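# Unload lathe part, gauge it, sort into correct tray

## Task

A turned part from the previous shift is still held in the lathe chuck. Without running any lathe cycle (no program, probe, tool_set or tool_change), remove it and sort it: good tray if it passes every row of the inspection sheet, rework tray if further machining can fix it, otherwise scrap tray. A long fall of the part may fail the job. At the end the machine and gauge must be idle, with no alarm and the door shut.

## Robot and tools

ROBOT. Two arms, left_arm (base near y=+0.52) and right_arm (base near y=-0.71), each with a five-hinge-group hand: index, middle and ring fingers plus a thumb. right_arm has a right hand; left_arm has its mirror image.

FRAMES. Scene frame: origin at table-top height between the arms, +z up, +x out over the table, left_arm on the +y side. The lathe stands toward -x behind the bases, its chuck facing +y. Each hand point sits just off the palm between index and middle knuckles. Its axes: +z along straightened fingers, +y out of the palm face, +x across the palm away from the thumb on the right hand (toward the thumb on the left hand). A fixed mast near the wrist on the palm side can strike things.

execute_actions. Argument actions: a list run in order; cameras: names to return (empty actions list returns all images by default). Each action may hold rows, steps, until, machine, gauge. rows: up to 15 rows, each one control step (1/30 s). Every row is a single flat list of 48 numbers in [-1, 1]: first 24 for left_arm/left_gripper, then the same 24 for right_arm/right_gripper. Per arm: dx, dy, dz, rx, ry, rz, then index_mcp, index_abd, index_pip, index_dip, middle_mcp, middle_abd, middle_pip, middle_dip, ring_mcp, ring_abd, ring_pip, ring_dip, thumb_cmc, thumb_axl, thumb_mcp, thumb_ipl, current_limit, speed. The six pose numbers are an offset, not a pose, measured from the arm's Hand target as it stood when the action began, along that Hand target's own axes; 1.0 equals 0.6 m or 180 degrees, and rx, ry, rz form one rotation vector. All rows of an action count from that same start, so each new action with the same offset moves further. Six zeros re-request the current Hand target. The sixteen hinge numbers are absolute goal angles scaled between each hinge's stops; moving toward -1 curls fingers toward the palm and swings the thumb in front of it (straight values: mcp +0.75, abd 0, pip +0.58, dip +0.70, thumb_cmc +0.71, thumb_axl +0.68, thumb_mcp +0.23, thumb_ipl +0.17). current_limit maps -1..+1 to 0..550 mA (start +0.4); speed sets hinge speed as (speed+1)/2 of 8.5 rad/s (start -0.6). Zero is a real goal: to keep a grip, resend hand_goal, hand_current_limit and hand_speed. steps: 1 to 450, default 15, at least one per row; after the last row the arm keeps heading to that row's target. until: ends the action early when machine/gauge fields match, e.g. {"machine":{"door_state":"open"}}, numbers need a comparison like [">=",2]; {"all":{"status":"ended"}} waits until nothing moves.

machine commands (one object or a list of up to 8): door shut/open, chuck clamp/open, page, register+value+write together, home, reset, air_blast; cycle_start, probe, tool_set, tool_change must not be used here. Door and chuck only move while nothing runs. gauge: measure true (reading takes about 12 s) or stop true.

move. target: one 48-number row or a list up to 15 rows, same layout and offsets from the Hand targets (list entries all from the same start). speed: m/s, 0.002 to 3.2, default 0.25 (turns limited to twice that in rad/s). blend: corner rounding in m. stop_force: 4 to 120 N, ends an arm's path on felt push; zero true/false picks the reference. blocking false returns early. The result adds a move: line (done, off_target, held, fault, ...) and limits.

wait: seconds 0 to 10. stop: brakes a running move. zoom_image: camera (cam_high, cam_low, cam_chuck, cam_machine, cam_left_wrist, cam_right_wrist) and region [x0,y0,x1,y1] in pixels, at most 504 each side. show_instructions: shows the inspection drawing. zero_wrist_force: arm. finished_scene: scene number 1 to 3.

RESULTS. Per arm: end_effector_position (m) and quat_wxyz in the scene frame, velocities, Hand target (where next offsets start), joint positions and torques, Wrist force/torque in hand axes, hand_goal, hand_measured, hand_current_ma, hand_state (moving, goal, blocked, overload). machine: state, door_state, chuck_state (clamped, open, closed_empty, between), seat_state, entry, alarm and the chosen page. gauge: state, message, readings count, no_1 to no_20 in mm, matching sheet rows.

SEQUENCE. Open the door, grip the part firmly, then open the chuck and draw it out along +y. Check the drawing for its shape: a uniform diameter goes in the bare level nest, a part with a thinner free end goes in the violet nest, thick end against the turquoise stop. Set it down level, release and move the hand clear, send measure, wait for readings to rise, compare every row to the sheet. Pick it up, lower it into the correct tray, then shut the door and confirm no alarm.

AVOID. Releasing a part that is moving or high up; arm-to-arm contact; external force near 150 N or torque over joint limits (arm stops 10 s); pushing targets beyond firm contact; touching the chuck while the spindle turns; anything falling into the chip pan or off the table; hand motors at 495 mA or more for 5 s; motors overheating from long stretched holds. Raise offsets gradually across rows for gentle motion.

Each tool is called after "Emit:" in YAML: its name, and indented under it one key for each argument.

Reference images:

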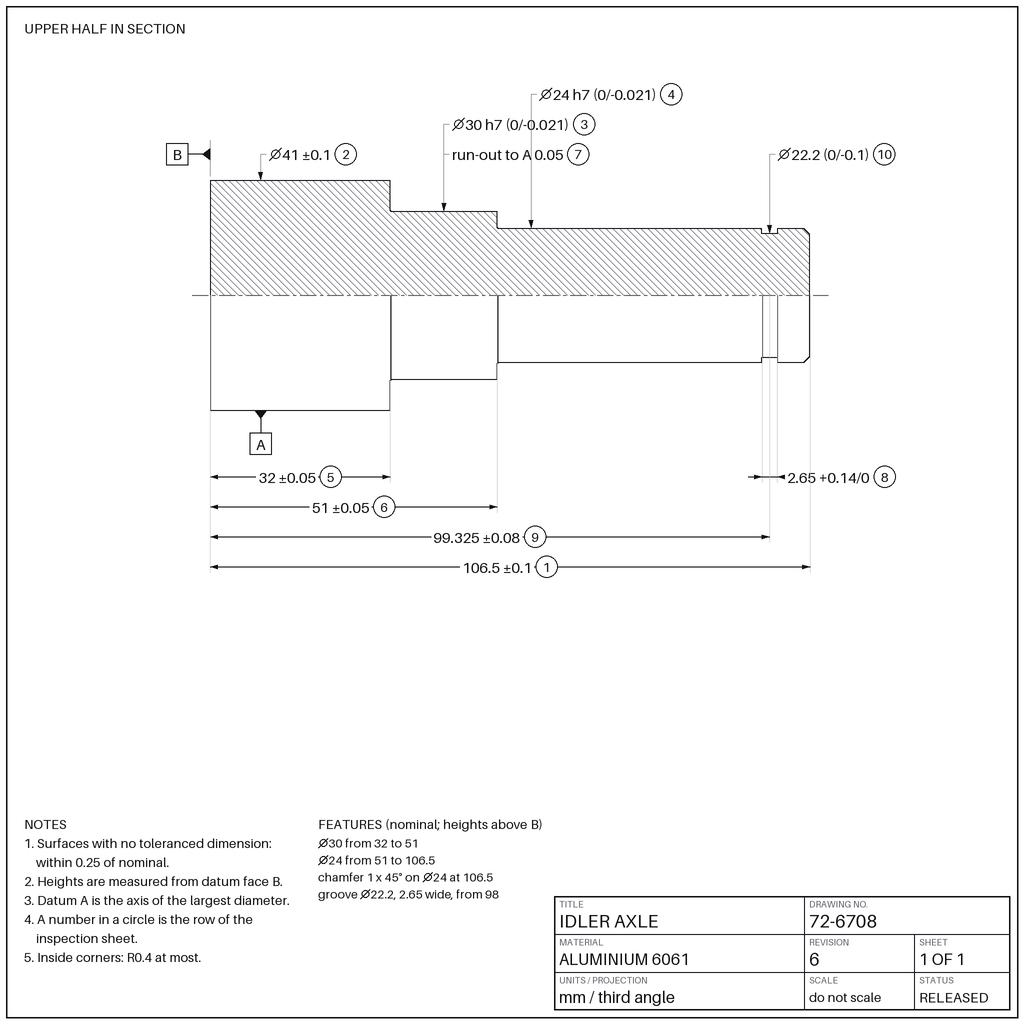

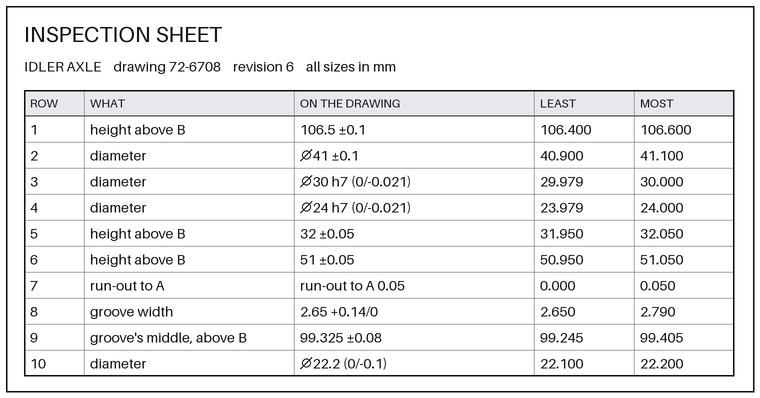

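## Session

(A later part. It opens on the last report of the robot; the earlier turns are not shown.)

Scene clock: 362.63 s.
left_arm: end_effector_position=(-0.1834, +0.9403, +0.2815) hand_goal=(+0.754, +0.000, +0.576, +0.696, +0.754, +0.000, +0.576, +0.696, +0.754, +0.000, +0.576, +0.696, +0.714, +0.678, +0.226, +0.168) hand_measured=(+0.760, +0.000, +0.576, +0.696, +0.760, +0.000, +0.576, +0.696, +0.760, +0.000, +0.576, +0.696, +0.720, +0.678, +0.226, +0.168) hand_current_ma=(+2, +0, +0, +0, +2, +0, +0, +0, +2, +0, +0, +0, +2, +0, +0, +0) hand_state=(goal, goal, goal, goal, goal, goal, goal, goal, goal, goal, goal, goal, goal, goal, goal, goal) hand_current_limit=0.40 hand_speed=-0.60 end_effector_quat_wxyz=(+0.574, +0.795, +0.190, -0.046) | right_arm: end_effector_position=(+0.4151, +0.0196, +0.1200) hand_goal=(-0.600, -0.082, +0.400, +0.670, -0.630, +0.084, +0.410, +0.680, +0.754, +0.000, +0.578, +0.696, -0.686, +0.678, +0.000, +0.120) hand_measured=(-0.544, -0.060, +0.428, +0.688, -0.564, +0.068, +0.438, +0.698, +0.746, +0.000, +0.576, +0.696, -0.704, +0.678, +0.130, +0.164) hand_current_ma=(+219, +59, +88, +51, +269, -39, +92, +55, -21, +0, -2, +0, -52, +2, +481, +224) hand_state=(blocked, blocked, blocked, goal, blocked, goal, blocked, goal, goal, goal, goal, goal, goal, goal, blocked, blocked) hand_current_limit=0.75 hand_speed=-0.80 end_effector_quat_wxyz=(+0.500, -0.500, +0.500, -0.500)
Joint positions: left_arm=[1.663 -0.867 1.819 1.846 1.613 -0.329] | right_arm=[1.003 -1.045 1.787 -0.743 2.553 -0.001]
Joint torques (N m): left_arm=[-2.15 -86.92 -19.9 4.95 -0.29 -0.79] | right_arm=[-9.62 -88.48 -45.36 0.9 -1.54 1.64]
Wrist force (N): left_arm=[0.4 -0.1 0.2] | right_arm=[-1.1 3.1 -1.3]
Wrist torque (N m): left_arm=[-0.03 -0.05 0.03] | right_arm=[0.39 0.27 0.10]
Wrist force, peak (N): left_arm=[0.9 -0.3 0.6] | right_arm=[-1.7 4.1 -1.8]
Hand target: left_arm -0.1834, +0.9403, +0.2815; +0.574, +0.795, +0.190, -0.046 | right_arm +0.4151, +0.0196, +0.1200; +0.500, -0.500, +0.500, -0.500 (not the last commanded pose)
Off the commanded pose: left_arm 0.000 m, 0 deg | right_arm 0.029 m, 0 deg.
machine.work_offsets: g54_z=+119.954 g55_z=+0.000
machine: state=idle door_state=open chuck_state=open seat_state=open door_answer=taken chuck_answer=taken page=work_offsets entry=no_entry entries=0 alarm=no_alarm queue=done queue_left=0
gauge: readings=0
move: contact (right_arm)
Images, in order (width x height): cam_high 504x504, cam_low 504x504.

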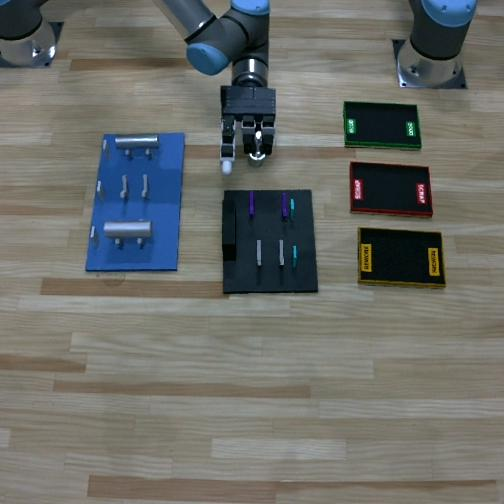

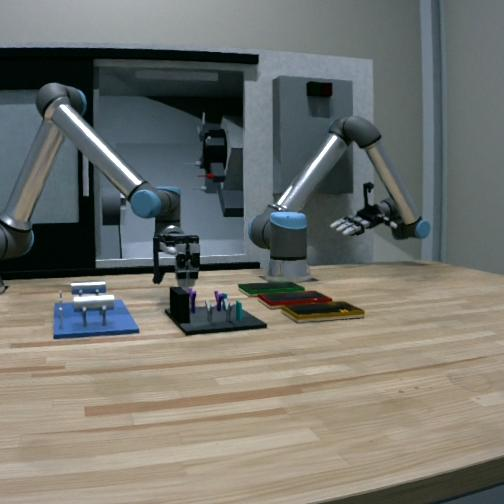

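Emit:
execute_actions:
  actions:
    - {"rows":[[0,0,0,0,0,0,0.754,0,0.576,0.696,0.754,0,0.576,0.696,0.754,0,0.576,0.696,0.714,0.678,0.226,0.168,0.4,-0.6,0,0,0,0,0,0,-0.30,-0.083,0.431,0.696,-0.30,0.083,0.431,0.696,0.753,0,0.577,0.696,-0.686,0.677,0.34,0.168,0.4,-0.88]],"steps":100}
  cameras: ["cam_high","cam_low"]

Emit:
zoom_image:
  camera: "cam_high"
  region: [180, 60, 330, 210]

Emit:
zoom_image:
  camera: "cam_low"
  region: [100, 180, 260, 340]

Scene clock: 375.53 s.
left_arm: end_effector_position=(-0.1834, +0.9403, +0.2815) hand_goal=(+0.754, +0.000, +0.576, +0.696, +0.754, +0.000, +0.576, +0.696, +0.754, +0.000, +0.576, +0.696, +0.714, +0.678, +0.226, +0.168) hand_measured=(+0.760, +0.000, +0.576, +0.696, +0.760, +0.000, +0.576, +0.696, +0.760, +0.000, +0.576, +0.696, +0.720, +0.678, +0.226, +0.168) hand_current_ma=(+2, +0, +0, +0, +2, +0, +0, +0, +2, +0, +0, +0, +2, +0, +0, +0) hand_state=(goal, goal, goal, goal, goal, goal, goal, goal, goal, goal, goal, goal, goal, goal, goal, goal) hand_current_limit=0.40 hand_speed=-0.60 end_effector_quat_wxyz=(+0.574, +0.795, +0.190, -0.046) | right_arm: end_effector_position=(+0.4151, +0.0196, +0.1200) hand_goal=(-0.300, -0.082, +0.432, +0.696, -0.300, +0.084, +0.432, +0.696, +0.754, +0.000, +0.578, +0.696, -0.686, +0.678, +0.340, +0.168) hand_measured=(-0.308, -0.078, +0.434, +0.698, -0.308, +0.080, +0.434, +0.698, +0.746, +0.000, +0.576, +0.696, -0.688, +0.678, +0.336, +0.170) hand_current_ma=(-22, +7, +6, +6, -20, -7, +4, +7, -21, +0, -2, +0, -4, +2, -11, +6) hand_state=(goal, goal, goal, goal, goal, goal, goal, goal, goal, goal, goal, goal, goal, goal, goal, goal) hand_current_limit=0.40 hand_speed=-0.88 end_effector_quat_wxyz=(+0.500, -0.500, +0.500, -0.500)
Joint positions: left_arm=[1.663 -0.867 1.819 1.846 1.613 -0.329] | right_arm=[1.003 -1.045 1.787 -0.744 2.553 -0.001]
Joint torques (N m): left_arm=[-3.32 -89.32 -20.06 5.05 -0.18 -1.04] | right_arm=[10.31 -70.46 -34 -1.03 0 1.52]
Wrist force (N): left_arm=[0.0 0.0 0.0] | right_arm=[-1.2 1.4 -1.4]
Wrist torque (N m): left_arm=[-0.01 0.00 -0.02] | right_arm=[0.33 0.28 0.09]
Wrist force, peak (N): left_arm=[1.1 0.4 0.3] | right_arm=[-1.3 4.0 -1.5]
Hand target: left_arm -0.1834, +0.9403, +0.2815; +0.574, +0.795, +0.190, -0.046 | right_arm +0.4151, +0.0196, +0.1200; +0.500, -0.500, +0.500, -0.500
Off the commanded pose: left_arm 0.000 m, 0 deg | right_arm 0.000 m, 0 deg.
machine.work_offsets: g54_z=+119.954 g55_z=+0.000
machine: state=idle door_state=open chuck_state=open seat_state=open door_answer=taken chuck_answer=taken page=work_offsets entry=no_entry entries=0 alarm=no_alarm queue=done queue_left=0
gauge: readings=0
Images, in order (width x height): cam_high 504x504, cam_low 504x504.

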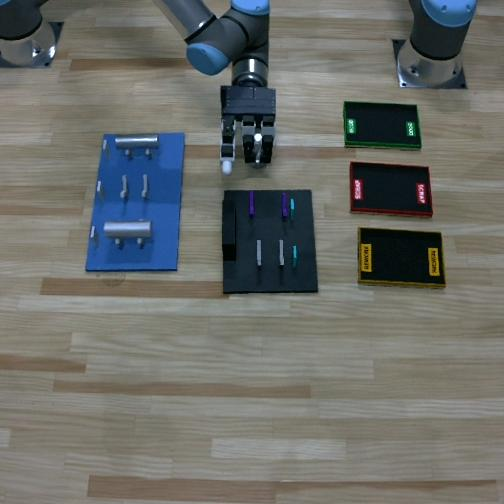

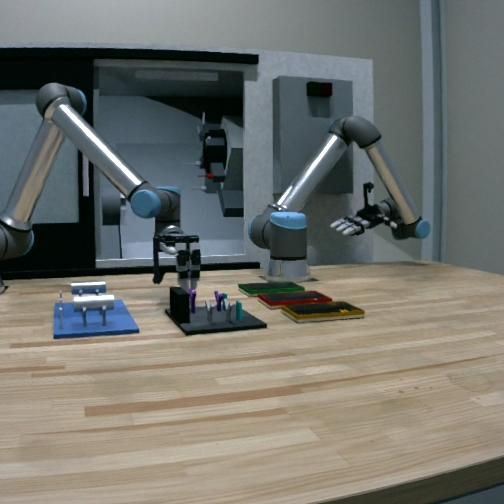

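Scaled by 3.360 from the camera's 504x504 image, which has a finer 720x720 frame.

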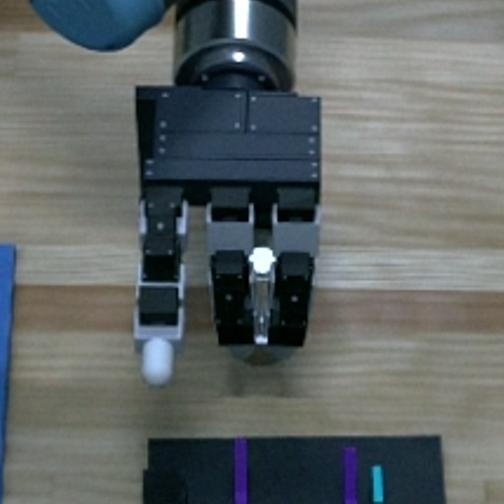

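Scaled by 3.150 from the camera's 504x504 image, which has a finer 720x720 frame.

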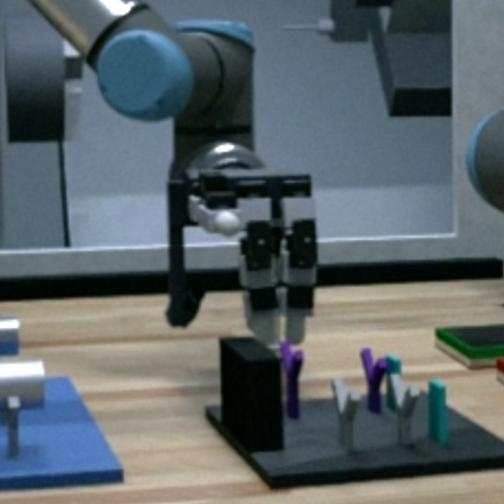

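Emit:
move:
  target: [0,0,0,0,0,0,0.754,0,0.576,0.696,0.754,0,0.576,0.696,0.754,0,0.576,0.696,0.714,0.678,0.226,0.168,0.4,-0.6,0,-0.2333,0,0,0,0,-0.300,-0.083,0.431,0.696,-0.300,0.083,0.431,0.696,0.753,0,0.577,0.696,-0.686,0.677,0.34,0.168,0.4,-0.88]
  speed: 0.08
  cameras: ["cam_high","cam_low","cam_right_wrist"]

Emit:
zoom_image:
  camera: "cam_high"
  region: [180, 60, 330, 210]

Emit:
zoom_image:
  camera: "cam_low"
  region: [100, 180, 260, 340]

Scene clock: 382.27 s.
left_arm: end_effector_position=(-0.1834, +0.9403, +0.2815) hand_goal=(+0.754, +0.000, +0.576, +0.696, +0.754, +0.000, +0.576, +0.696, +0.754, +0.000, +0.576, +0.696, +0.714, +0.678, +0.226, +0.168) hand_measured=(+0.760, +0.000, +0.576, +0.696, +0.760, +0.000, +0.576, +0.696, +0.760, +0.000, +0.576, +0.696, +0.720, +0.678, +0.226, +0.168) hand_current_ma=(+2, +0, +0, +0, +2, +0, +0, +0, +2, +0, +0, +0, +2, +0, +0, +0) hand_state=(goal, goal, goal, goal, goal, goal, goal, goal, goal, goal, goal, goal, goal, goal, goal, goal) hand_current_limit=0.40 hand_speed=-0.60 end_effector_quat_wxyz=(+0.574, +0.795, +0.190, -0.046) | right_arm: end_effector_position=(+0.4149, +0.0195, +0.2601) hand_goal=(-0.300, -0.082, +0.432, +0.696, -0.300, +0.084, +0.432, +0.696, +0.754, +0.000, +0.578, +0.696, -0.686, +0.678, +0.340, +0.168) hand_measured=(-0.308, -0.078, +0.434, +0.698, -0.308, +0.080, +0.434, +0.698, +0.746, +0.000, +0.576, +0.696, -0.688, +0.678, +0.336, +0.170) hand_current_ma=(-21, +7, +6, +6, -19, -7, +4, +6, -21, +0, -2, +0, -4, +2, -11, +6) hand_state=(goal, goal, goal, goal, goal, goal, goal, goal, goal, goal, goal, goal, goal, goal, goal, goal) hand_current_limit=0.40 hand_speed=-0.88 end_effector_quat_wxyz=(+0.500, -0.500, +0.500, -0.500) end_effector_velocity=(+0.000, +0.000, -0.002) end_effector_angular_velocity=(+0.002, +0.000, -0.001)
Joint positions: left_arm=[1.663 -0.867 1.819 1.846 1.613 -0.329] | right_arm=[1.003 -1.182 1.7 -0.52 2.553 -0.001]
Joint velocities: left_arm=[within noise] | right_arm=[-0.001 0.001 0.003 -0.005 0 0.001]
Joint torques (N m): left_arm=[-0.91 -87.33 -19.99 4.91 -0.15 -1.24] | right_arm=[18.76 -48.78 -36.67 -3.97 1.2 2.12]
Wrist force (N): left_arm=[0.3 0.1 0.2] | right_arm=[-1.2 1.5 -1.2]
Wrist torque (N m): left_arm=[0.00 -0.05 0.01] | right_arm=[0.32 0.26 0.10]
Wrist force, peak (N): left_arm=[0.6 0.5 0.8] | right_arm=[-1.8 1.8 -1.9]
Hand target: left_arm -0.1834, +0.9403, +0.2815; +0.574, +0.795, +0.190, -0.046 | right_arm +0.4149, +0.0195, +0.2599; +0.500, -0.500, +0.500, -0.500
Off the commanded pose: left_arm 0.000 m, 0 deg | right_arm 0.000 m, 0 deg.
machine.work_offsets: g54_z=+119.954 g55_z=+0.000
machine: state=idle door_state=open chuck_state=open seat_state=open door_answer=taken chuck_answer=taken page=work_offsets entry=no_entry entries=0 alarm=no_alarm queue=done queue_left=0
gauge: readings=0
move: done
camera_calibration:
cam_right_wrist: T_world_to_cam=[[0.0310092, 0.806357, -0.590615, 0.169467], [-0.756303, 0.405259, 0.513585, 0.116983], [0.653486, 0.430759, 0.622417, -0.321743], [0, 0, 0, 1]] pos_world=[0.293474, -0.0454656, 0.240268]
Images, in order (width x height): cam_high 504x504, cam_low 504x504, cam_right_wrist 504x504.

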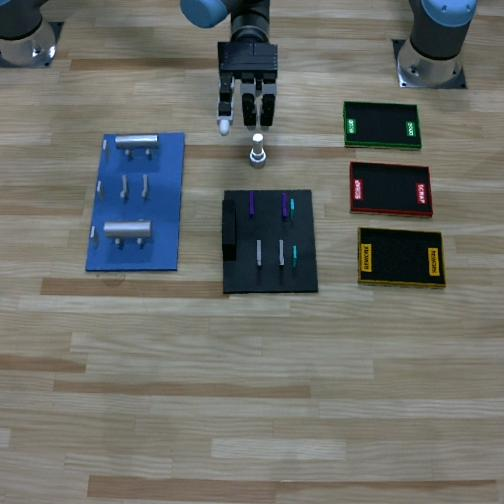

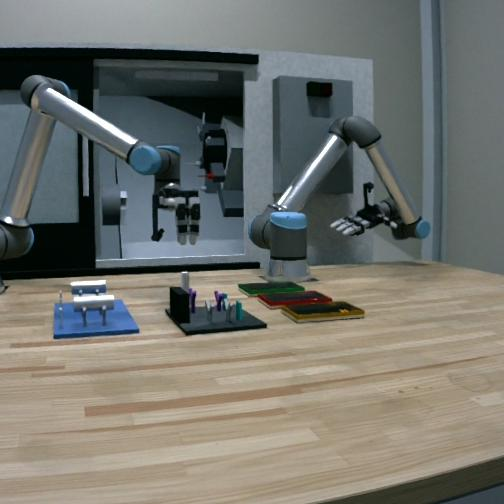

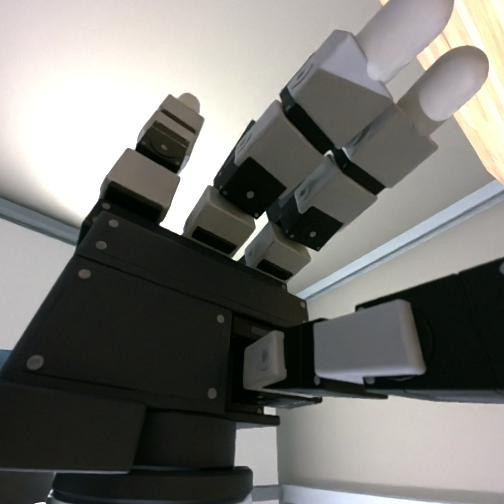

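Scaled by 3.360 from the camera's 504x504 image, which has a finer 720x720 frame.

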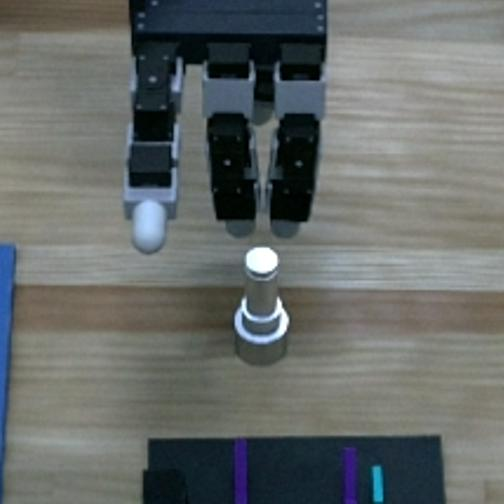

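Scaled by 3.150 from the camera's 504x504 image, which has a finer 720x720 frame.

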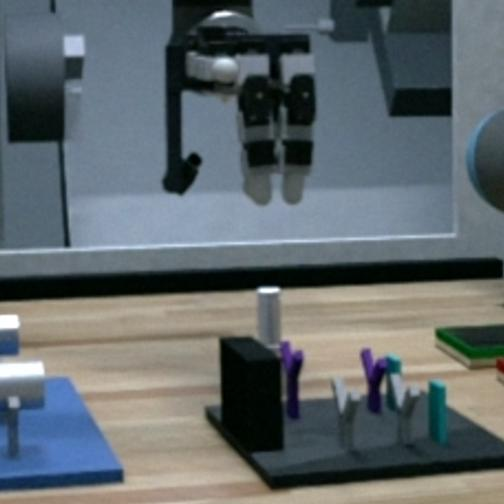

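Emit:
move:
  target: [0,0,0,0,0,0,0.754,0,0.576,0.696,0.754,0,0.576,0.696,0.754,0,0.576,0.696,0.714,0.678,0.226,0.168,0.4,-0.6,-0.075,0.1167,-0.0017,0,0,-0.5,-0.233,0,0.431,0.696,-0.233,0.167,0.431,0.696,0.753,0,0.577,0.696,-0.514,0.677,0.36,0.168,0.4,-0.6]
  speed: 0.2
  cameras: ["cam_high","cam_low","cam_right_wrist"]

Emit:
zoom_image:
  camera: "cam_high"
  region: [180, 60, 330, 210]

Emit:
zoom_image:
  camera: "cam_low"
  region: [100, 180, 260, 340]

Scene clock: 405.73 s.
left_arm: end_effector_position=(-0.1834, +0.9403, +0.2815) hand_goal=(+0.754, +0.000, +0.576, +0.696, +0.754, +0.000, +0.576, +0.696, +0.754, +0.000, +0.576, +0.696, +0.714, +0.678, +0.226, +0.168) hand_measured=(+0.760, +0.000, +0.576, +0.696, +0.760, +0.000, +0.576, +0.696, +0.760, +0.000, +0.576, +0.696, +0.720, +0.678, +0.226, +0.168) hand_current_ma=(+2, +0, +0, +0, +2, +0, +0, +0, +2, +0, +0, +0, +2, +0, +0, +0) hand_state=(goal, goal, goal, goal, goal, goal, goal, goal, goal, goal, goal, goal, goal, goal, goal, goal) hand_current_limit=0.40 hand_speed=-0.60 end_effector_quat_wxyz=(+0.574, +0.795, +0.190, -0.046) | right_arm: end_effector_position=(+0.4139, +0.0647, +0.1898) hand_goal=(-0.232, +0.000, +0.432, +0.696, -0.232, +0.168, +0.432, +0.696, +0.754, +0.000, +0.578, +0.696, -0.514, +0.678, +0.360, +0.168) hand_measured=(-0.234, +0.002, +0.434, +0.698, -0.234, +0.170, +0.434, +0.698, +0.752, +0.002, +0.576, +0.696, -0.506, +0.678, +0.358, +0.170) hand_current_ma=(-5, +2, +4, +6, -5, +2, +3, +6, -5, +2, -2, +0, +19, +2, -7, +6) hand_state=(goal, goal, goal, goal, goal, goal, goal, goal, goal, goal, goal, goal, goal, goal, goal, goal) hand_current_limit=0.40 hand_speed=-0.60 end_effector_quat_wxyz=(+0.000, +0.707, +0.000, +0.707)
Joint positions: left_arm=[1.663 -0.867 1.819 1.846 1.613 -0.329] | right_arm=[1.102 -0.862 1.442 -0.583 2.652 -1.572]
Joint torques (N m): left_arm=[-2.46 -87.95 -20.24 5.13 -0.32 -0.94] | right_arm=[-1.75 -102.47 -34.13 2.16 -1.22 -0.81]
Wrist force (N): left_arm=[0.4 0.2 0.3] | right_arm=[-3.0 -0.4 -1.0]
Wrist torque (N m): left_arm=[-0.01 -0.06 0.02] | right_arm=[0.09 0.28 -0.22]
Wrist force, peak (N): left_arm=[0.8 -0.9 0.3] | right_arm=[-4.2 -0.5 -1.2]
Hand target: left_arm -0.1834, +0.9403, +0.2815; +0.574, +0.795, +0.190, -0.046 | right_arm +0.4140, +0.0646, +0.1899; +0.000, +0.707, +0.000, +0.707
Off the commanded pose: left_arm 0.000 m, 0 deg | right_arm 0.000 m, 0 deg.
machine.work_offsets: g54_z=+119.954 g55_z=+0.000
machine: state=idle door_state=open chuck_state=open seat_state=open door_answer=taken chuck_answer=taken page=work_offsets entry=no_entry entries=0 alarm=no_alarm queue=done queue_left=0
gauge: readings=0
move: done
camera_calibration:
cam_right_wrist: T_world_to_cam=[[0.0305266, -0.590469, -0.806483, 0.223092], [-0.755237, 0.514904, -0.405575, 0.300984], [0.654741, 0.621466, -0.430226, -0.109772], [0, 0, 0, 1]] pos_world=[0.292376, 0.0449706, 0.254765]
Images, in order (width x height): cam_high 504x504, cam_low 504x504, cam_right_wrist 504x504.

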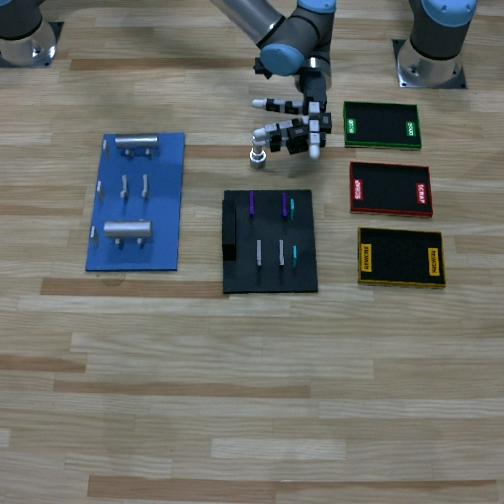

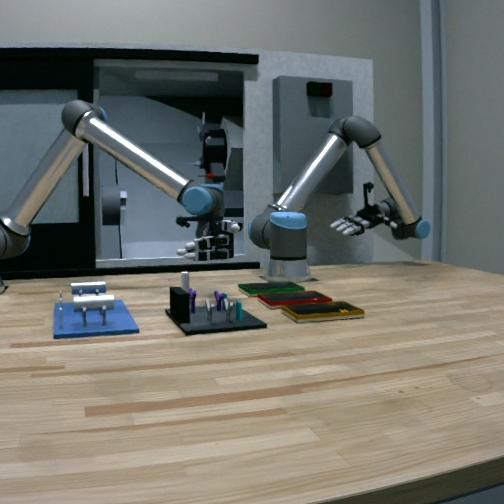

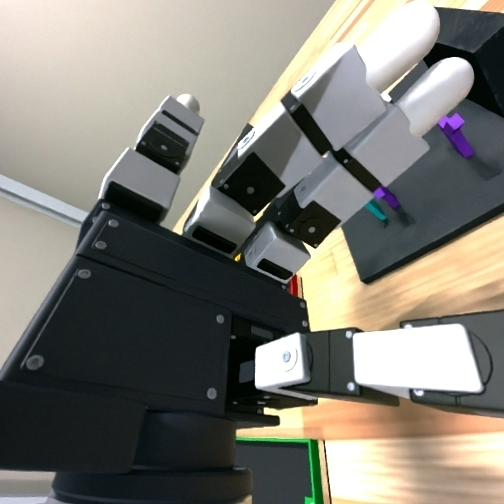

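Scaled by 3.360 from the camera's 504x504 image, which has a finer 720x720 frame.

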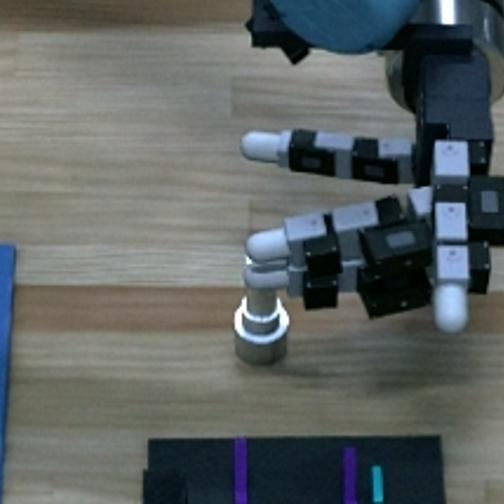

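Scaled by 3.150 from the camera's 504x504 image, which has a finer 720x720 frame.

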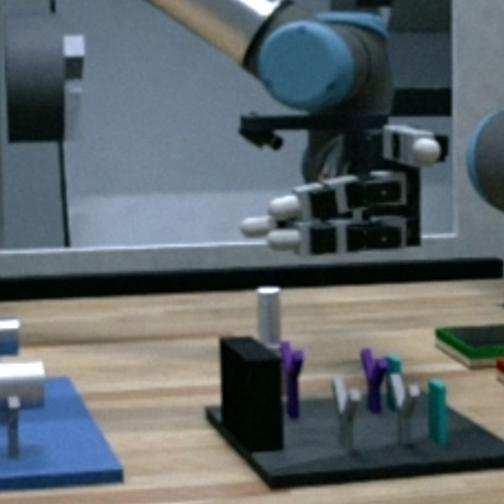

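Emit:
move:
  target: [0,0,0,0,0,0,0.754,0,0.576,0.696,0.754,0,0.576,0.696,0.754,0,0.576,0.696,0.714,0.678,0.226,0.168,0.4,-0.6,-0.2067,0,0,0,0,0,-0.233,0,0.431,0.696,-0.233,0.167,0.431,0.696,0.753,0,0.577,0.696,-0.514,0.677,0.36,0.168,0.4,-0.6]
  speed: 0.06
  stop_force: 10
  cameras: ["cam_high","cam_low","cam_right_wrist"]

Emit:
zoom_image:
  camera: "cam_high"
  region: [180, 60, 330, 210]

Emit:
zoom_image:
  camera: "cam_low"
  region: [100, 180, 260, 340]

Scene clock: 413.43 s.
left_arm: end_effector_position=(-0.1834, +0.9403, +0.2815) hand_goal=(+0.754, +0.000, +0.576, +0.696, +0.754, +0.000, +0.576, +0.696, +0.754, +0.000, +0.576, +0.696, +0.714, +0.678, +0.226, +0.168) hand_measured=(+0.760, +0.000, +0.576, +0.696, +0.760, +0.000, +0.576, +0.696, +0.760, +0.000, +0.576, +0.696, +0.720, +0.678, +0.226, +0.168) hand_current_ma=(+2, +0, +0, +0, +2, +0, +0, +0, +2, +0, +0, +0, +2, +0, +0, +0) hand_state=(goal, goal, goal, goal, goal, goal, goal, goal, goal, goal, goal, goal, goal, goal, goal, goal) hand_current_limit=0.40 hand_speed=-0.60 end_effector_quat_wxyz=(+0.574, +0.795, +0.190, -0.046) | right_arm: end_effector_position=(+0.4141, +0.0646, +0.0659) hand_goal=(-0.232, +0.000, +0.432, +0.696, -0.232, +0.168, +0.432, +0.696, +0.754, +0.000, +0.578, +0.696, -0.514, +0.678, +0.360, +0.168) hand_measured=(-0.234, +0.002, +0.434, +0.698, -0.234, +0.170, +0.434, +0.698, +0.752, +0.002, +0.576, +0.696, -0.506, +0.678, +0.358, +0.170) hand_current_ma=(-5, +3, +4, +6, -5, +3, +3, +6, -5, +3, -2, +0, +20, +2, -7, +6) hand_state=(goal, goal, goal, goal, goal, goal, goal, goal, goal, goal, goal, goal, goal, goal, goal, goal) hand_current_limit=0.40 hand_speed=-0.60 end_effector_quat_wxyz=(+0.000, +0.707, +0.000, +0.707)
Joint positions: left_arm=[1.663 -0.867 1.819 1.846 1.613 -0.329] | right_arm=[1.102 -0.737 1.474 -0.739 2.652 -1.572]
Joint torques (N m): left_arm=[-2.09 -88.82 -20.56 5.04 -0.44 -1] | right_arm=[-17.44 -105.88 -43.21 2.51 -1.74 -1.45]
Wrist force (N): left_arm=[0.5 -0.2 0.3] | right_arm=[-3.1 -0.6 -1.1]
Wrist torque (N m): left_arm=[-0.06 -0.07 0.04] | right_arm=[0.10 0.29 -0.20]
Wrist force, peak (N): left_arm=[1.0 0.0 0.7] | right_arm=[-3.8 -0.3 -1.4]
Hand target: left_arm -0.1834, +0.9403, +0.2815; +0.574, +0.795, +0.190, -0.046 | right_arm +0.4141, +0.0646, +0.0659; +0.000, +0.707, +0.000, +0.707
Off the commanded pose: left_arm 0.000 m, 0 deg | right_arm 0.000 m, 0 deg.
machine.work_offsets: g54_z=+119.954 g55_z=+0.000
machine: state=idle door_state=open chuck_state=open seat_state=open door_answer=taken chuck_answer=taken page=work_offsets entry=no_entry entries=0 alarm=no_alarm queue=done queue_left=0
gauge: readings=0
move: done
camera_calibration:
cam_right_wrist: T_world_to_cam=[[0.0304904, -0.590676, -0.806333, 0.123163], [-0.755303, 0.514755, -0.405642, 0.250919], [0.654667, 0.621393, -0.430444, -0.163155], [0, 0, 0, 1]] pos_world=[0.292576, 0.0449709, 0.130864]
Images, in order (width x height): cam_high 504x504, cam_low 504x504, cam_right_wrist 504x504.

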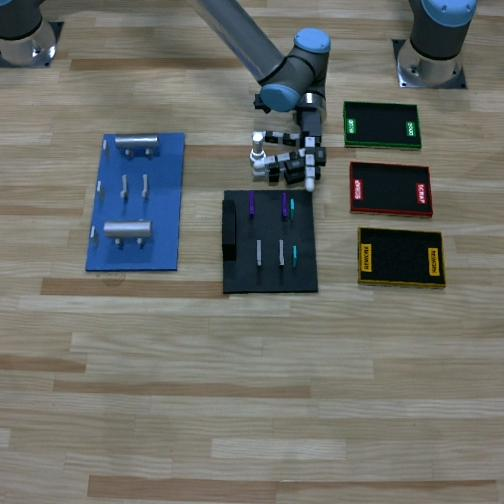

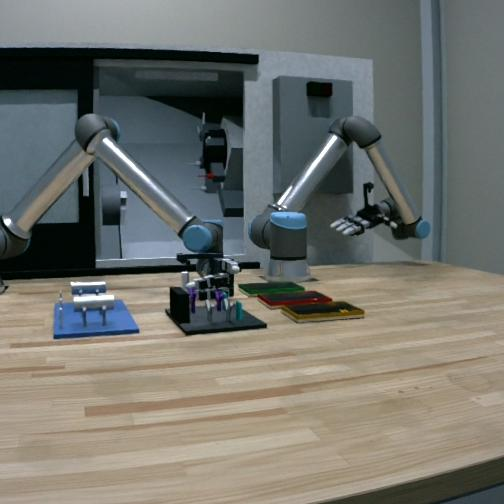

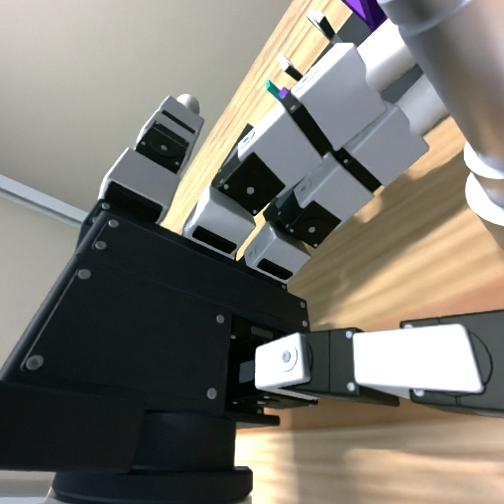

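Scaled by 3.360 from the camera's 504x504 image, which has a finer 720x720 frame.

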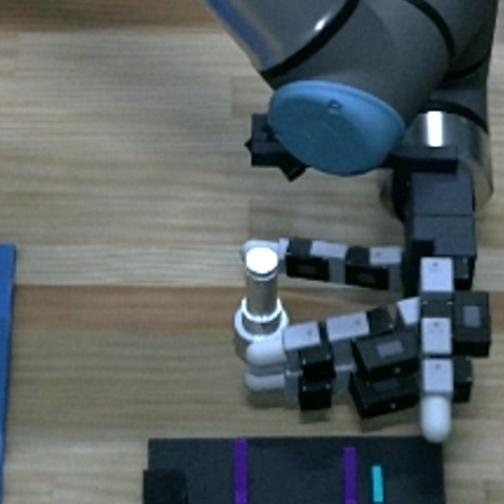

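Scaled by 3.150 from the camera's 504x504 image, which has a finer 720x720 frame.

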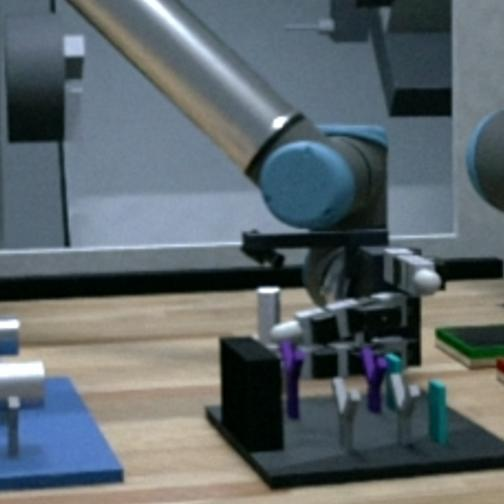

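Emit:
execute_actions:
  actions:
    - {"rows":[[0,0,0,0,0,0,0.754,0,0.576,0.696,0.754,0,0.576,0.696,0.754,0,0.576,0.696,0.714,0.678,0.226,0.168,0.4,-0.6,0,0,0,0,0,0,-0.52,0,0.431,0.696,-0.54,0.167,0.431,0.696,0.753,0,0.577,0.696,-0.514,0.677,0.1,0.168,0.1,-0.8]],"steps":60}
    - {"rows":[[0,0,0,0,0,0,0.754,0,0.576,0.696,0.754,0,0.576,0.696,0.754,0,0.576,0.696,0.714,0.678,0.226,0.168,0.4,-0.6,0,0,0,0,0,0,-0.54,0,0.41,0.68,-0.57,0.167,0.41,0.68,0.753,0,0.577,0.696,-0.514,0.677,0.0,0.12,0.75,-0.8]],"steps":45}
  cameras: ["cam_high","cam_right_wrist"]

Emit:
zoom_image:
  camera: "cam_high"
  region: [180, 60, 330, 210]

Scene clock: 423.20 s.
left_arm: end_effector_position=(-0.1834, +0.9403, +0.2815) hand_goal=(+0.754, +0.000, +0.576, +0.696, +0.754, +0.000, +0.576, +0.696, +0.754, +0.000, +0.576, +0.696, +0.714, +0.678, +0.226, +0.168) hand_measured=(+0.760, +0.000, +0.576, +0.696, +0.760, +0.000, +0.576, +0.696, +0.760, +0.000, +0.576, +0.696, +0.720, +0.678, +0.226, +0.168) hand_current_ma=(+2, +0, +0, +0, +2, +0, +0, +0, +2, +0, +0, +0, +2, +0, +0, +0) hand_state=(goal, goal, goal, goal, goal, goal, goal, goal, goal, goal, goal, goal, goal, goal, goal, goal) hand_current_limit=0.40 hand_speed=-0.60 end_effector_quat_wxyz=(+0.574, +0.795, +0.190, -0.046) | right_arm: end_effector_position=(+0.4141, +0.0646, +0.0659) hand_goal=(-0.540, +0.000, +0.410, +0.680, -0.570, +0.168, +0.410, +0.680, +0.754, +0.000, +0.578, +0.696, -0.514, +0.678, +0.000, +0.120) hand_measured=(-0.484, -0.004, +0.444, +0.698, -0.504, +0.170, +0.440, +0.700, +0.752, +0.002, +0.576, +0.696, -0.514, +0.678, +0.140, +0.172) hand_current_ma=(+221, -10, +111, +58, +270, +2, +103, +64, -5, +3, -2, +0, -2, +2, +481, +264) hand_state=(blocked, goal, blocked, goal, blocked, goal, blocked, blocked, goal, goal, goal, goal, goal, goal, blocked, blocked) hand_current_limit=0.75 hand_speed=-0.80 end_effector_quat_wxyz=(+0.000, +0.707, +0.000, +0.707)
Joint positions: left_arm=[1.663 -0.867 1.819 1.846 1.613 -0.329] | right_arm=[1.102 -0.737 1.474 -0.739 2.652 -1.572]
Joint torques (N m): left_arm=[-2.15 -88.31 -20 5.31 -0.44 -0.97] | right_arm=[-9.89 -92.12 -33.75 0.82 -1.64 -1.27]
Wrist force (N): left_arm=[0.0 -0.4 0.4] | right_arm=[-2.1 0.3 -1.0]
Wrist torque (N m): left_arm=[-0.08 0.00 0.00] | right_arm=[0.17 0.21 -0.31]
Wrist force, peak (N): left_arm=[1.0 0.4 0.5] | right_arm=[-3.6 -0.1 -1.3]
Hand target: left_arm -0.1834, +0.9403, +0.2815; +0.574, +0.795, +0.190, -0.046 | right_arm +0.4141, +0.0646, +0.0659; +0.000, +0.707, +0.000, +0.707
Off the commanded pose: left_arm 0.000 m, 0 deg | right_arm 0.000 m, 0 deg.
machine.work_offsets: g54_z=+119.954 g55_z=+0.000
machine: state=idle door_state=open chuck_state=open seat_state=open door_answer=taken chuck_answer=taken page=work_offsets entry=no_entry entries=0 alarm=no_alarm queue=done queue_left=0
gauge: readings=0
camera_calibration:
cam_right_wrist: T_world_to_cam=[[0.0305429, -0.590626, -0.806367, 0.12315], [-0.755276, 0.51478, -0.40566, 0.250912], [0.654695, 0.62142, -0.430363, -0.163175], [0, 0, 0, 1]] pos_world=[0.292576, 0.0449708, 0.130864]
Images, in order (width x height): cam_high 504x504, cam_right_wrist 504x504.

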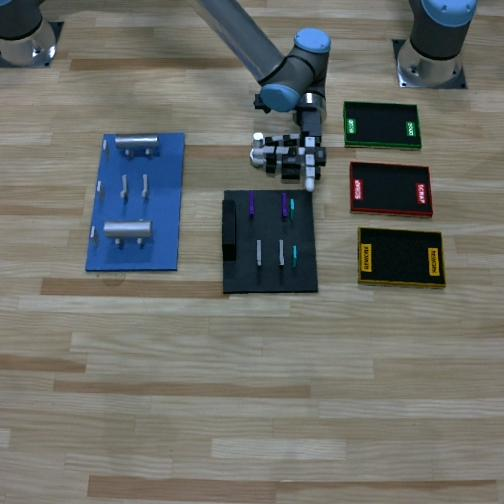

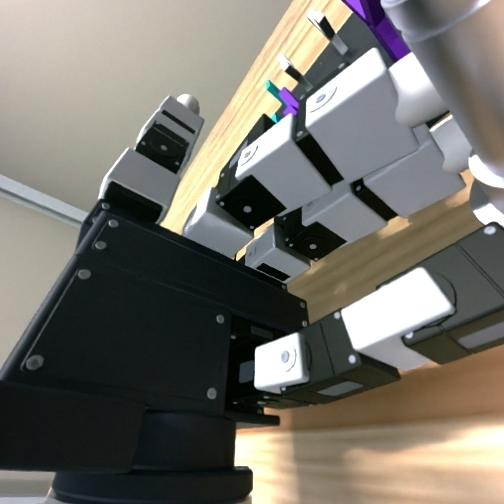

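Scaled by 3.360 from the camera's 504x504 image, which has a finer 720x720 frame.

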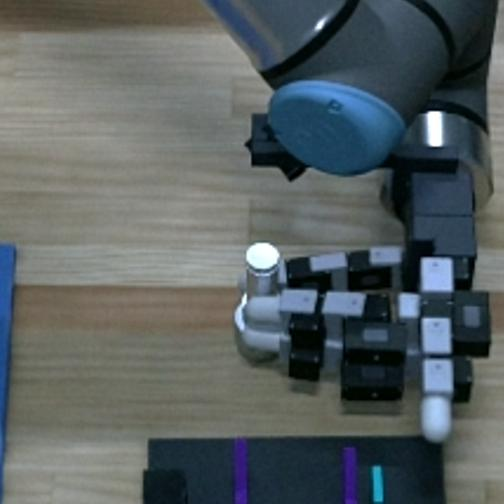

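Emit:
move:
  target: [0,0,0,0,0,0,0.754,0,0.576,0.696,0.754,0,0.576,0.696,0.754,0,0.576,0.696,0.714,0.678,0.226,0.168,0.4,-0.6,0.25,0,0,0,0,0,-0.54,0,0.41,0.68,-0.57,0.167,0.41,0.68,0.753,0,0.577,0.696,-0.514,0.677,0.0,0.12,0.75,-0.8]
  speed: 0.06
  cameras: ["cam_high","cam_low","cam_right_wrist"]

Emit:
zoom_image:
  camera: "cam_low"
  region: [100, 180, 260, 340]

Scene clock: 429.17 s.
left_arm: end_effector_position=(-0.1834, +0.9403, +0.2815) hand_goal=(+0.754, +0.000, +0.576, +0.696, +0.754, +0.000, +0.576, +0.696, +0.754, +0.000, +0.576, +0.696, +0.714, +0.678, +0.226, +0.168) hand_measured=(+0.760, +0.000, +0.576, +0.696, +0.760, +0.000, +0.576, +0.696, +0.760, +0.000, +0.576, +0.696, +0.720, +0.678, +0.226, +0.168) hand_current_ma=(+2, +0, +0, +0, +2, +0, +0, +0, +2, +0, +0, +0, +2, +0, +0, +0) hand_state=(goal, goal, goal, goal, goal, goal, goal, goal, goal, goal, goal, goal, goal, goal, goal, goal) hand_current_limit=0.40 hand_speed=-0.60 end_effector_quat_wxyz=(+0.574, +0.795, +0.190, -0.046) | right_arm: end_effector_position=(+0.4140, +0.0646, +0.2162) hand_goal=(-0.540, +0.000, +0.410, +0.680, -0.570, +0.168, +0.410, +0.680, +0.754, +0.000, +0.578, +0.696, -0.514, +0.678, +0.000, +0.120) hand_measured=(-0.484, +0.000, +0.444, +0.698, -0.530, +0.180, +0.436, +0.698, +0.752, +0.002, +0.576, +0.696, -0.464, +0.682, +0.136, +0.166) hand_current_ma=(+220, -1, +111, +58, +146, +30, +84, +56, -5, +3, -2, +0, +185, +11, +481, +228) hand_state=(blocked, goal, blocked, goal, blocked, goal, blocked, goal, goal, goal, goal, goal, blocked, goal, blocked, blocked) hand_current_limit=0.75 hand_speed=-0.80 end_effector_quat_wxyz=(+0.000, +0.707, +0.000, +0.707)
Joint positions: left_arm=[1.663 -0.867 1.819 1.846 1.613 -0.329] | right_arm=[1.102 -0.885 1.43 -0.547 2.652 -1.572]
Joint torques (N m): left_arm=[-1.75 -89.71 -20.2 5.09 -0.21 -1.22] | right_arm=[16.36 -72.12 -36.1 -3.2 1.14 1.84]
Wrist force (N): left_arm=[0.8 -0.3 0.3] | right_arm=[-5.2 0.2 -1.2]
Wrist torque (N m): left_arm=[-0.06 -0.10 0.06] | right_arm=[0.18 0.46 -0.07]
Wrist force, peak (N): left_arm=[1.0 -0.1 0.5] | right_arm=[-5.9 -0.2 -1.1]
Hand target: left_arm -0.1834, +0.9403, +0.2815; +0.574, +0.795, +0.190, -0.046 | right_arm +0.4140, +0.0646, +0.2159; +0.000, +0.707, +0.000, +0.707
Off the commanded pose: left_arm 0.000 m, 0 deg | right_arm 0.000 m, 0 deg.
machine.work_offsets: g54_z=+119.954 g55_z=+0.000
machine: state=idle door_state=open chuck_state=open seat_state=open door_answer=taken chuck_answer=taken page=work_offsets entry=no_entry entries=0 alarm=no_alarm queue=done queue_left=0
gauge: readings=0
move: done
camera_calibration:
cam_right_wrist: T_world_to_cam=[[0.0306028, -0.590669, -0.806334, 0.244244], [-0.755225, 0.514779, -0.405757, 0.311779], [0.654751, 0.62138, -0.430334, -0.0984917], [0, 0, 0, 1]] pos_world=[0.292476, 0.0449709, 0.281064]
Images, in order (width x height): cam_high 504x504, cam_low 504x504, cam_right_wrist 504x504.

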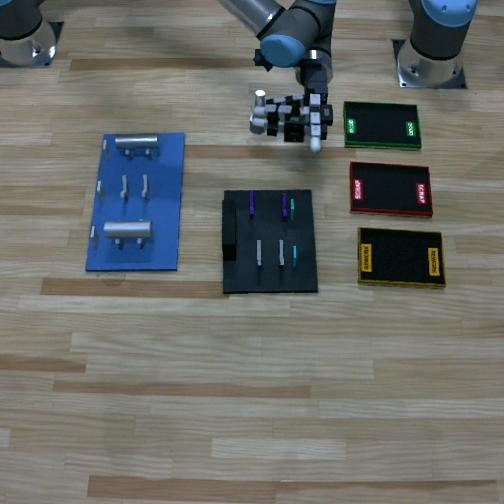

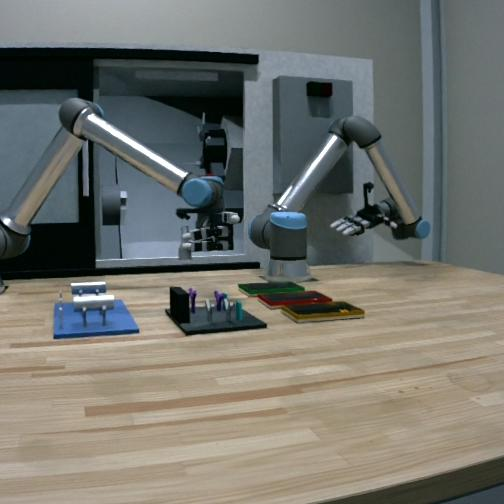

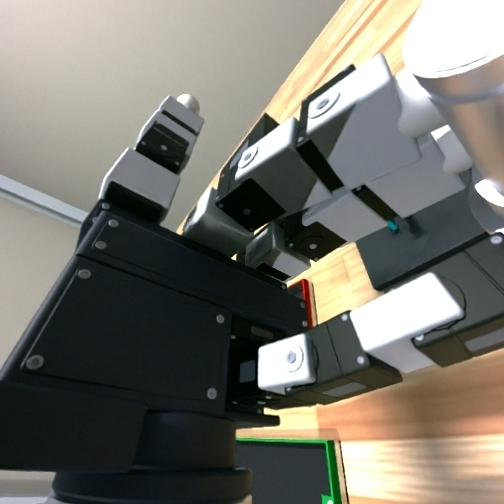

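Scaled by 3.150 from the camera's 504x504 image, which has a finer 720x720 frame.

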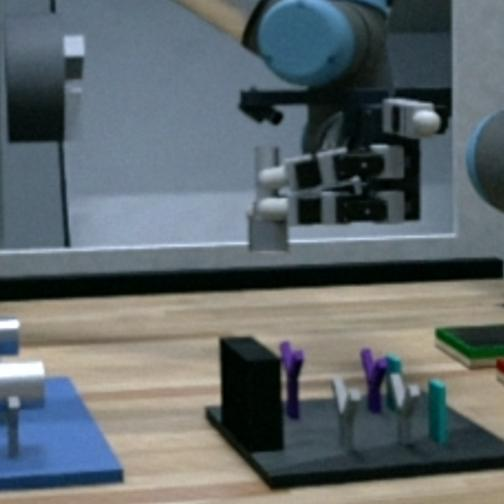

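Emit:
move:
  target: [0,0,0,0,0,0,0.754,0,0.576,0.696,0.754,0,0.576,0.696,0.754,0,0.576,0.696,0.714,0.678,0.226,0.168,0.4,-0.6,0.0833,0.075,0,0,0,0.5,-0.54,0,0.41,0.68,-0.57,0.167,0.41,0.68,0.753,0,0.577,0.696,-0.514,0.677,0.0,0.12,0.75,-0.8]
  speed: 0.15
  cameras: ["cam_high","cam_low","cam_right_wrist"]

Emit:
zoom_image:
  camera: "cam_low"
  region: [100, 180, 260, 340]

Emit:
zoom_image:
  camera: "cam_high"
  region: [180, 60, 330, 210]

Scene clock: 442.17 s.
left_arm: end_effector_position=(-0.1834, +0.9403, +0.2815) hand_goal=(+0.754, +0.000, +0.576, +0.696, +0.754, +0.000, +0.576, +0.696, +0.754, +0.000, +0.576, +0.696, +0.714, +0.678, +0.226, +0.168) hand_measured=(+0.760, +0.000, +0.576, +0.696, +0.760, +0.000, +0.576, +0.696, +0.760, +0.000, +0.576, +0.696, +0.720, +0.678, +0.226, +0.168) hand_current_ma=(+2, +0, +0, +0, +2, +0, +0, +0, +2, +0, +0, +0, +2, +0, +0, +0) hand_state=(goal, goal, goal, goal, goal, goal, goal, goal, goal, goal, goal, goal, goal, goal, goal, goal) hand_current_limit=0.40 hand_speed=-0.60 end_effector_quat_wxyz=(+0.574, +0.795, +0.190, -0.046) | right_arm: end_effector_position=(+0.4140, +0.0194, +0.2660) hand_goal=(-0.540, +0.000, +0.410, +0.680, -0.570, +0.168, +0.410, +0.680, +0.754, +0.000, +0.578, +0.696, -0.514, +0.678, +0.000, +0.120) hand_measured=(-0.484, -0.014, +0.444, +0.698, -0.532, +0.170, +0.436, +0.696, +0.748, +0.002, +0.576, +0.696, -0.468, +0.682, +0.136, +0.166) hand_current_ma=(+220, -34, +111, +58, +142, +2, +80, +51, -18, +3, -2, +0, +166, +11, +481, +228) hand_state=(blocked, goal, blocked, goal, blocked, goal, blocked, goal, goal, goal, goal, goal, blocked, goal, blocked, blocked) hand_current_limit=0.75 hand_speed=-0.80 end_effector_quat_wxyz=(+0.500, -0.499, +0.500, -0.500)
Joint positions: left_arm=[1.663 -0.867 1.819 1.846 1.613 -0.329] | right_arm=[1.004 -1.187 1.696 -0.511 2.554 -0.001]
Joint torques (N m): left_arm=[-3.53 -89.31 -19.31 5.05 -0.13 -1.17] | right_arm=[12.3 -51.49 -51.9 1.97 1.33 0.93]
Wrist force (N): left_arm=[0.3 -0.2 0.3] | right_arm=[-1.0 3.4 -1.7]
Wrist torque (N m): left_arm=[-0.06 -0.03 0.02] | right_arm=[0.47 0.25 0.03]
Wrist force, peak (N): left_arm=[0.8 0.6 0.7] | right_arm=[-6.2 0.0 -1.1]
Hand target: left_arm -0.1834, +0.9403, +0.2815; +0.574, +0.795, +0.190, -0.046 | right_arm +0.4139, +0.0195, +0.2659; +0.500, -0.500, +0.500, -0.500
Off the commanded pose: left_arm 0.000 m, 0 deg | right_arm 0.000 m, 0 deg.
machine.work_offsets: g54_z=+119.954 g55_z=+0.000
machine: state=idle door_state=open chuck_state=open seat_state=open door_answer=taken chuck_answer=taken page=work_offsets entry=no_entry entries=0 alarm=no_alarm queue=done queue_left=0
gauge: readings=0
move: done
camera_calibration:
cam_right_wrist: T_world_to_cam=[[0.031011, 0.806356, -0.590617, 0.17306], [-0.756303, 0.405261, 0.513584, 0.113313], [0.653486, 0.430759, 0.622417, -0.324784], [0, 0, 0, 1]] pos_world=[0.292574, -0.0455656, 0.246168]
Images, in order (width x height): cam_high 504x504, cam_low 504x504, cam_right_wrist 504x504.

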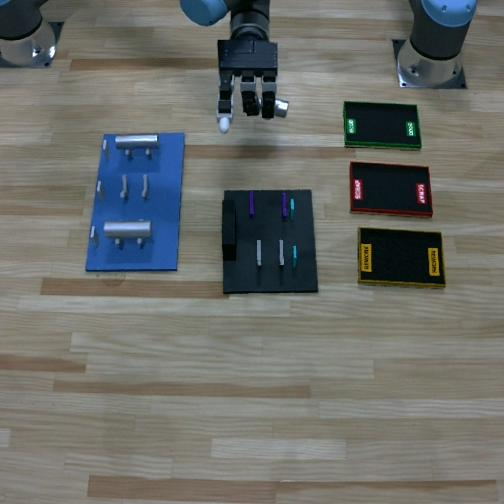

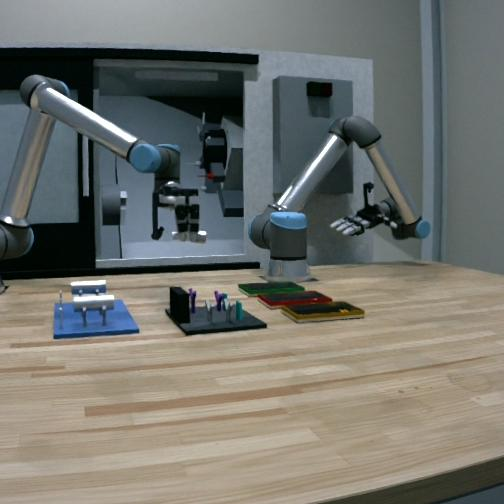

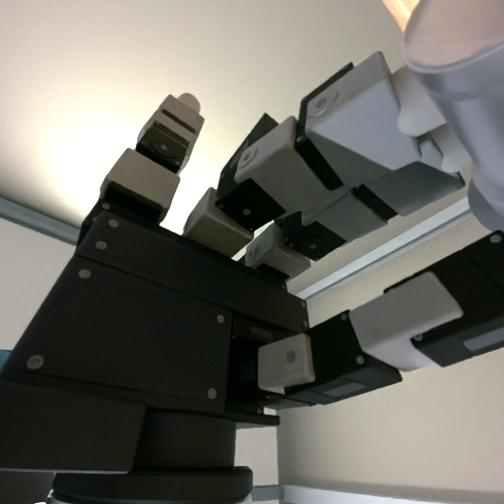

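Scaled by 3.150 from the camera's 504x504 image, which has a finer 720x720 frame.

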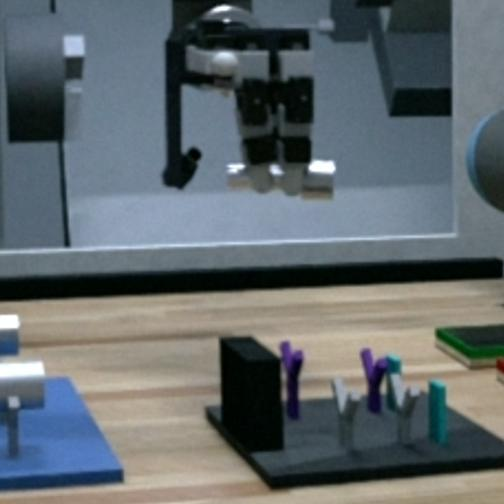

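Scaled by 3.360 from the camera's 504x504 image, which has a finer 720x720 frame.

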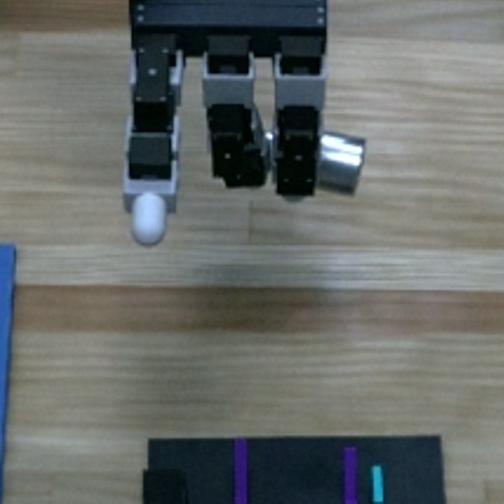

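Emit:
zoom_image:
  camera: "cam_high"
  region: [235, 85, 300, 130]

Emit:
zoom_image:
  camera: "cam_low"
  region: [160, 215, 220, 260]

Scaled by 7.754 from the camera's 504x504 image, which has a finer 720x720 frame.

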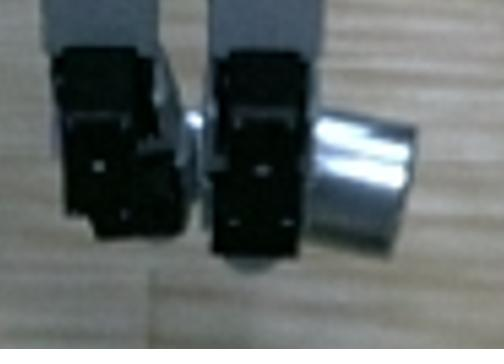

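Scaled by 8.400 from the camera's 504x504 image, which has a finer 720x720 frame.

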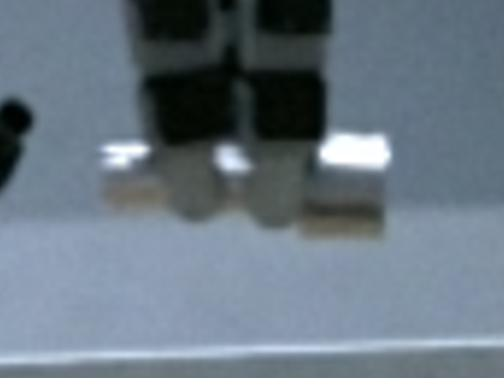

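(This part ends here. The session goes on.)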